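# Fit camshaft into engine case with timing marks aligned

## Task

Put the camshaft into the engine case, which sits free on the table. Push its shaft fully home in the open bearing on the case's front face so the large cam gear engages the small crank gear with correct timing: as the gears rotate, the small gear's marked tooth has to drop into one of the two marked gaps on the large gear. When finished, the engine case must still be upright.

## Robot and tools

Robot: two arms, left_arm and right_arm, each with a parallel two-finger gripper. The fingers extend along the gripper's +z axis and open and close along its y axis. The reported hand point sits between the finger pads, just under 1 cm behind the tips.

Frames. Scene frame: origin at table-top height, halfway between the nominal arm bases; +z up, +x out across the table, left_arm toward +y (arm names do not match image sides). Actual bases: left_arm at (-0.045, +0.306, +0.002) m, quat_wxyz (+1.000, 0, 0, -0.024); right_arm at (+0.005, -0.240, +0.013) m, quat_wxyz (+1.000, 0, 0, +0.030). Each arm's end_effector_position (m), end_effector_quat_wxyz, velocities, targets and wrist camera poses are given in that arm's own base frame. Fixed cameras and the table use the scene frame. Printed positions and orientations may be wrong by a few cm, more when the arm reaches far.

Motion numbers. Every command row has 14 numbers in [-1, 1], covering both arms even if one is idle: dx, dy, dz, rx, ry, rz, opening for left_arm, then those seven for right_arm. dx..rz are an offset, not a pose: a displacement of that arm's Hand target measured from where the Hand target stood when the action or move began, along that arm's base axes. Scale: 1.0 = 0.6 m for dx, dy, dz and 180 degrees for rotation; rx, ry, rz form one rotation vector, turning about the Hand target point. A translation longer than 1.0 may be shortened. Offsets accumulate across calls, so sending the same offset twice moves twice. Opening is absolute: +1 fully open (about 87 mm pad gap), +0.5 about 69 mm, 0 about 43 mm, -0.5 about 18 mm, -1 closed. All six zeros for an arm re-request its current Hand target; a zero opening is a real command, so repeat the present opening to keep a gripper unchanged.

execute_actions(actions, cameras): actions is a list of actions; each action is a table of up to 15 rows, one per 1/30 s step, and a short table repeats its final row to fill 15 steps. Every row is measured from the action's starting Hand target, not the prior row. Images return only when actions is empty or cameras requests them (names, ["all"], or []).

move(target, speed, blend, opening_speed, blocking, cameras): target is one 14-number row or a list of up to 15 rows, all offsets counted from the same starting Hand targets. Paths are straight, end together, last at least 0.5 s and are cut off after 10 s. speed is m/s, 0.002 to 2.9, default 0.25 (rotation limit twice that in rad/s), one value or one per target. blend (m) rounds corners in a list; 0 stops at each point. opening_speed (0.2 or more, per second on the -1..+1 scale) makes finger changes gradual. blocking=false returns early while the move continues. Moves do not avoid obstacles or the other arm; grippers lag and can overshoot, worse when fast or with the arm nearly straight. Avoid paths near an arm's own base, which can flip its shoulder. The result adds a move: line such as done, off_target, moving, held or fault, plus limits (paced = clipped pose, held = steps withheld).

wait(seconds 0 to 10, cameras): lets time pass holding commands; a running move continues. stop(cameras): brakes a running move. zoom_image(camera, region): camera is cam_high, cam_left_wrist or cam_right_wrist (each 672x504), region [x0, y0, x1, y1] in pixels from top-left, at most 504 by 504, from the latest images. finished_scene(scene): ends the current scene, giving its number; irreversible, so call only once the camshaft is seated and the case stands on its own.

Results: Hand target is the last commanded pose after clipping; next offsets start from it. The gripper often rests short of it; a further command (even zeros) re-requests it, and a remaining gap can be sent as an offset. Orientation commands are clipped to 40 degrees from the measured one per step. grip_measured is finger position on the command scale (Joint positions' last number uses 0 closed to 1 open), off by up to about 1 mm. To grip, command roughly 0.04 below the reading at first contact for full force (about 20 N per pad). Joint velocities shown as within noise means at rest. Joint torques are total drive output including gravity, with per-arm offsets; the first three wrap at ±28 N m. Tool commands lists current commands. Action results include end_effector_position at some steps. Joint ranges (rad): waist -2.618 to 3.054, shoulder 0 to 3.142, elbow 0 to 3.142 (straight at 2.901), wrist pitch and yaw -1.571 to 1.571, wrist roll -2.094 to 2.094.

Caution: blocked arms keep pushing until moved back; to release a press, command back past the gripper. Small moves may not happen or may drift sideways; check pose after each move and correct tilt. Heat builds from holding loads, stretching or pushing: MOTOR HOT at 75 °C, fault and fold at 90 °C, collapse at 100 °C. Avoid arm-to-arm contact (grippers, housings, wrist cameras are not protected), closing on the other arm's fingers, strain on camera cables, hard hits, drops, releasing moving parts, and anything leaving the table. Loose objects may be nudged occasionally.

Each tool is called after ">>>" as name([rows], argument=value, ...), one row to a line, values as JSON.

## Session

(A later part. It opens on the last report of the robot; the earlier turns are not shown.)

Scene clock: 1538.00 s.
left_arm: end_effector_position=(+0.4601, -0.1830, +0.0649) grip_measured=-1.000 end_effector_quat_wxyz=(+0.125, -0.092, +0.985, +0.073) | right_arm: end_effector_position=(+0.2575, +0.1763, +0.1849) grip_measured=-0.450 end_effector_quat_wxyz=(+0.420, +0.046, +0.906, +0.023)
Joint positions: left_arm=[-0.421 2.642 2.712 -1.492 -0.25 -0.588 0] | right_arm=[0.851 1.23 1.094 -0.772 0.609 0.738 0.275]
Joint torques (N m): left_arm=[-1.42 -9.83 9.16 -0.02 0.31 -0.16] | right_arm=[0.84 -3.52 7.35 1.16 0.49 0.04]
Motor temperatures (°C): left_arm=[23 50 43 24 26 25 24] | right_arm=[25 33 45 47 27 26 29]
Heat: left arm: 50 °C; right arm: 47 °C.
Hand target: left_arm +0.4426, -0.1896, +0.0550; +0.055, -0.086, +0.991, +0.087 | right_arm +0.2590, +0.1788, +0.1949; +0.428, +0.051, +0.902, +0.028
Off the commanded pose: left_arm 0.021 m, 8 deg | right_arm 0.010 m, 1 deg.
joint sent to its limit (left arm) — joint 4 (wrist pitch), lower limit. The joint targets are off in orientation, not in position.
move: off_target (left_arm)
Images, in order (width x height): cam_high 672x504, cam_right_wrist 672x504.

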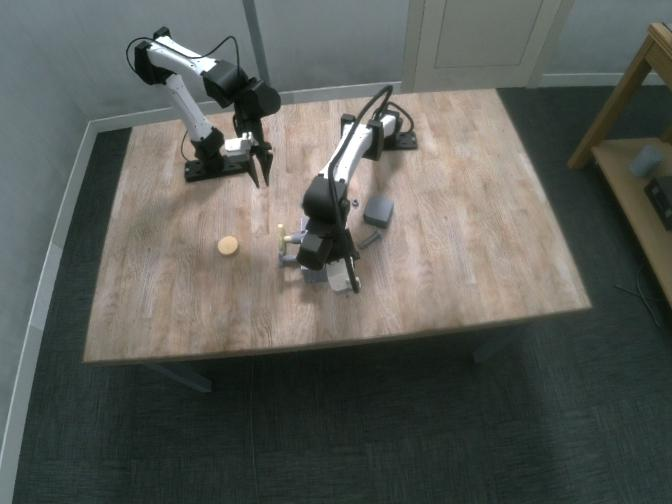

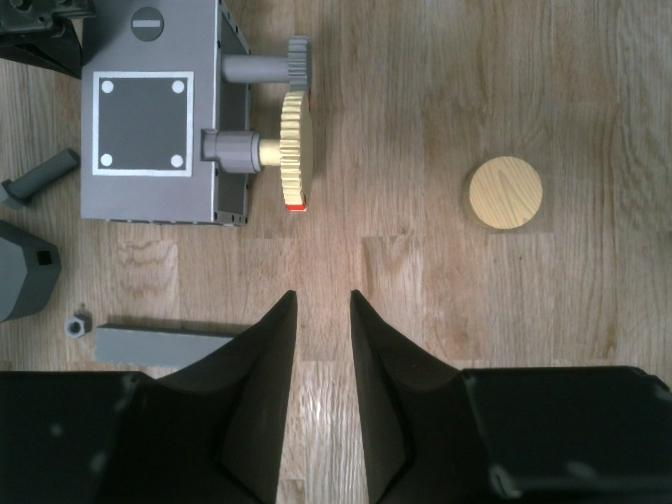

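>>> move([
  [-0.02,0.15,0.0,0,0,0,-1,0.0,-0.2,-0.03,0.037,-0.076,0.17,-0.45],
  [-0.08,0.3,0.12,0,0,0,-1,0.035,-0.281,-0.0915,0.0733,-0.1523,0.3389,-0.45],
], speed=0.2, blend=[0.02,0], cameras=["cam_right_wrist","cam_high"])

Scene clock: 1555.87 s.
left_arm: end_effector_position=(+0.4051, -0.0092, +0.1144) grip_measured=-1.000 end_effector_quat_wxyz=(+0.058, -0.090, +0.990, +0.094) | right_arm: end_effector_position=(+0.2765, +0.0141, +0.1364) grip_measured=-0.450 end_effector_quat_wxyz=(+0.535, -0.368, +0.675, +0.351)
Joint positions: left_arm=[-0.085 2.196 2.104 -1.396 -0.205 -0.258 0] | right_arm=[-0.583 1.661 1.008 -1.381 -1.367 -1.961 0.275]
Joint torques (N m): left_arm=[-0.1 -13.27 5.85 0.25 0.04 -0.01] | right_arm=[-0.38 -4.51 5.67 -0.52 -0.55 -0.13]
Heat: left arm: 53 °C; right arm: 46 °C.
Hand target: left_arm +0.3947, -0.0097, +0.1271; +0.056, -0.086, +0.991, +0.087 | right_arm +0.2800, +0.0101, +0.1399; +0.538, -0.369, +0.673, +0.348
Off the commanded pose: left_arm 0.016 m, 1 deg | right_arm 0.006 m, 1 deg.
move: off_target (left_arm)
Images, in order (width x height): cam_high 672x504, cam_right_wrist 672x504.

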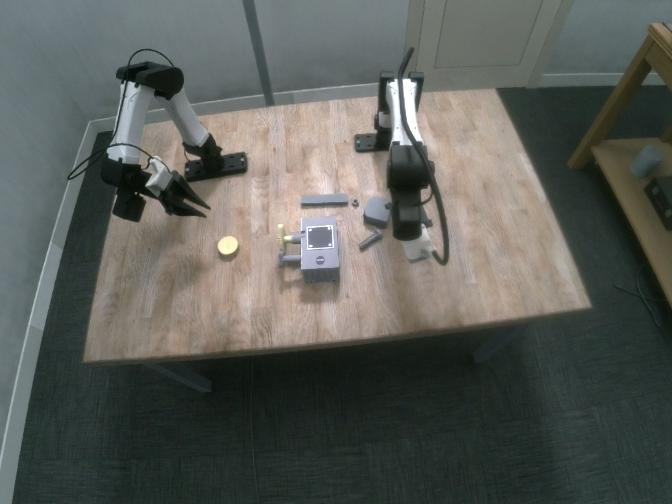

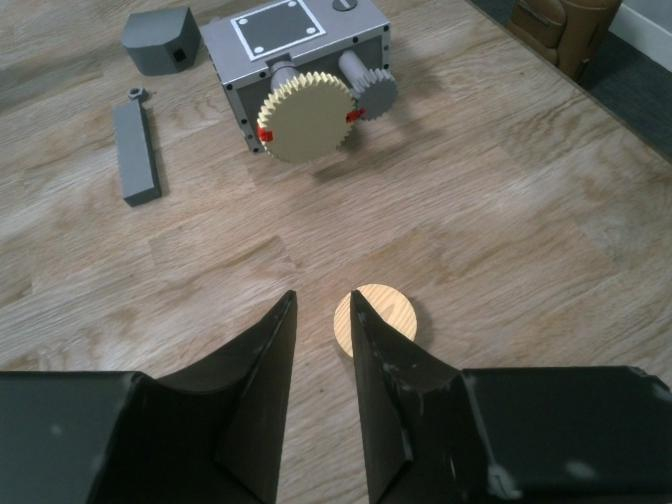

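>>> zoom_image(camera="cam_right_wrist", region=[245, 55, 405, 175])

>>> zoom_image(camera="cam_right_wrist", region=[330, 85, 390, 145])

Scaled by 3.150 from the camera's 672x504 image, which has a finer 960x720 frame.

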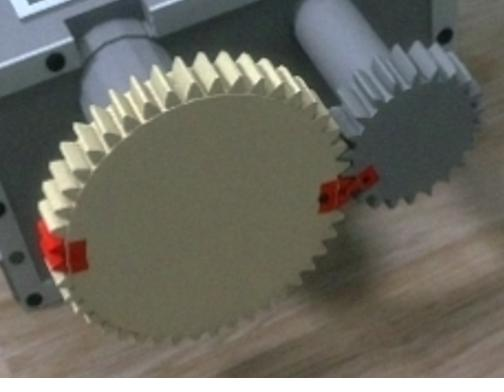

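Scaled by 8.400 from the camera's 672x504 image, which has a finer 960x720 frame.

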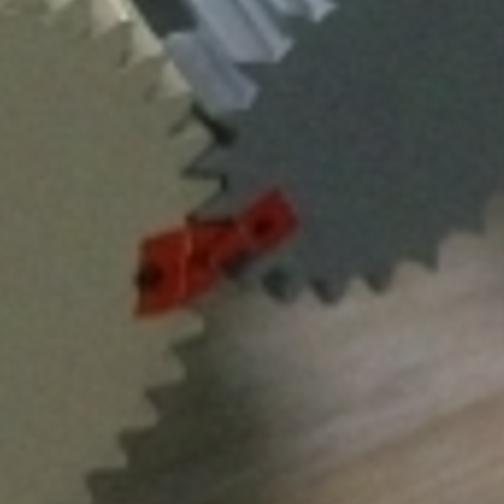

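>>> zoom_image(camera="cam_high", region=[260, 205, 350, 290])

Scaled by 5.600 from the camera's 672x504 image, which has a finer 960x720 frame.

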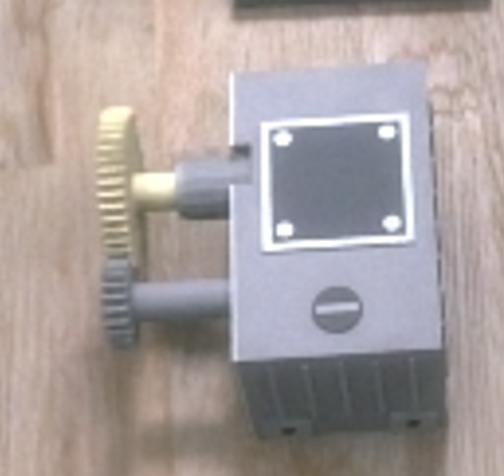

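>>> finished_scene(scene=1)

The scene is finished: the task was done.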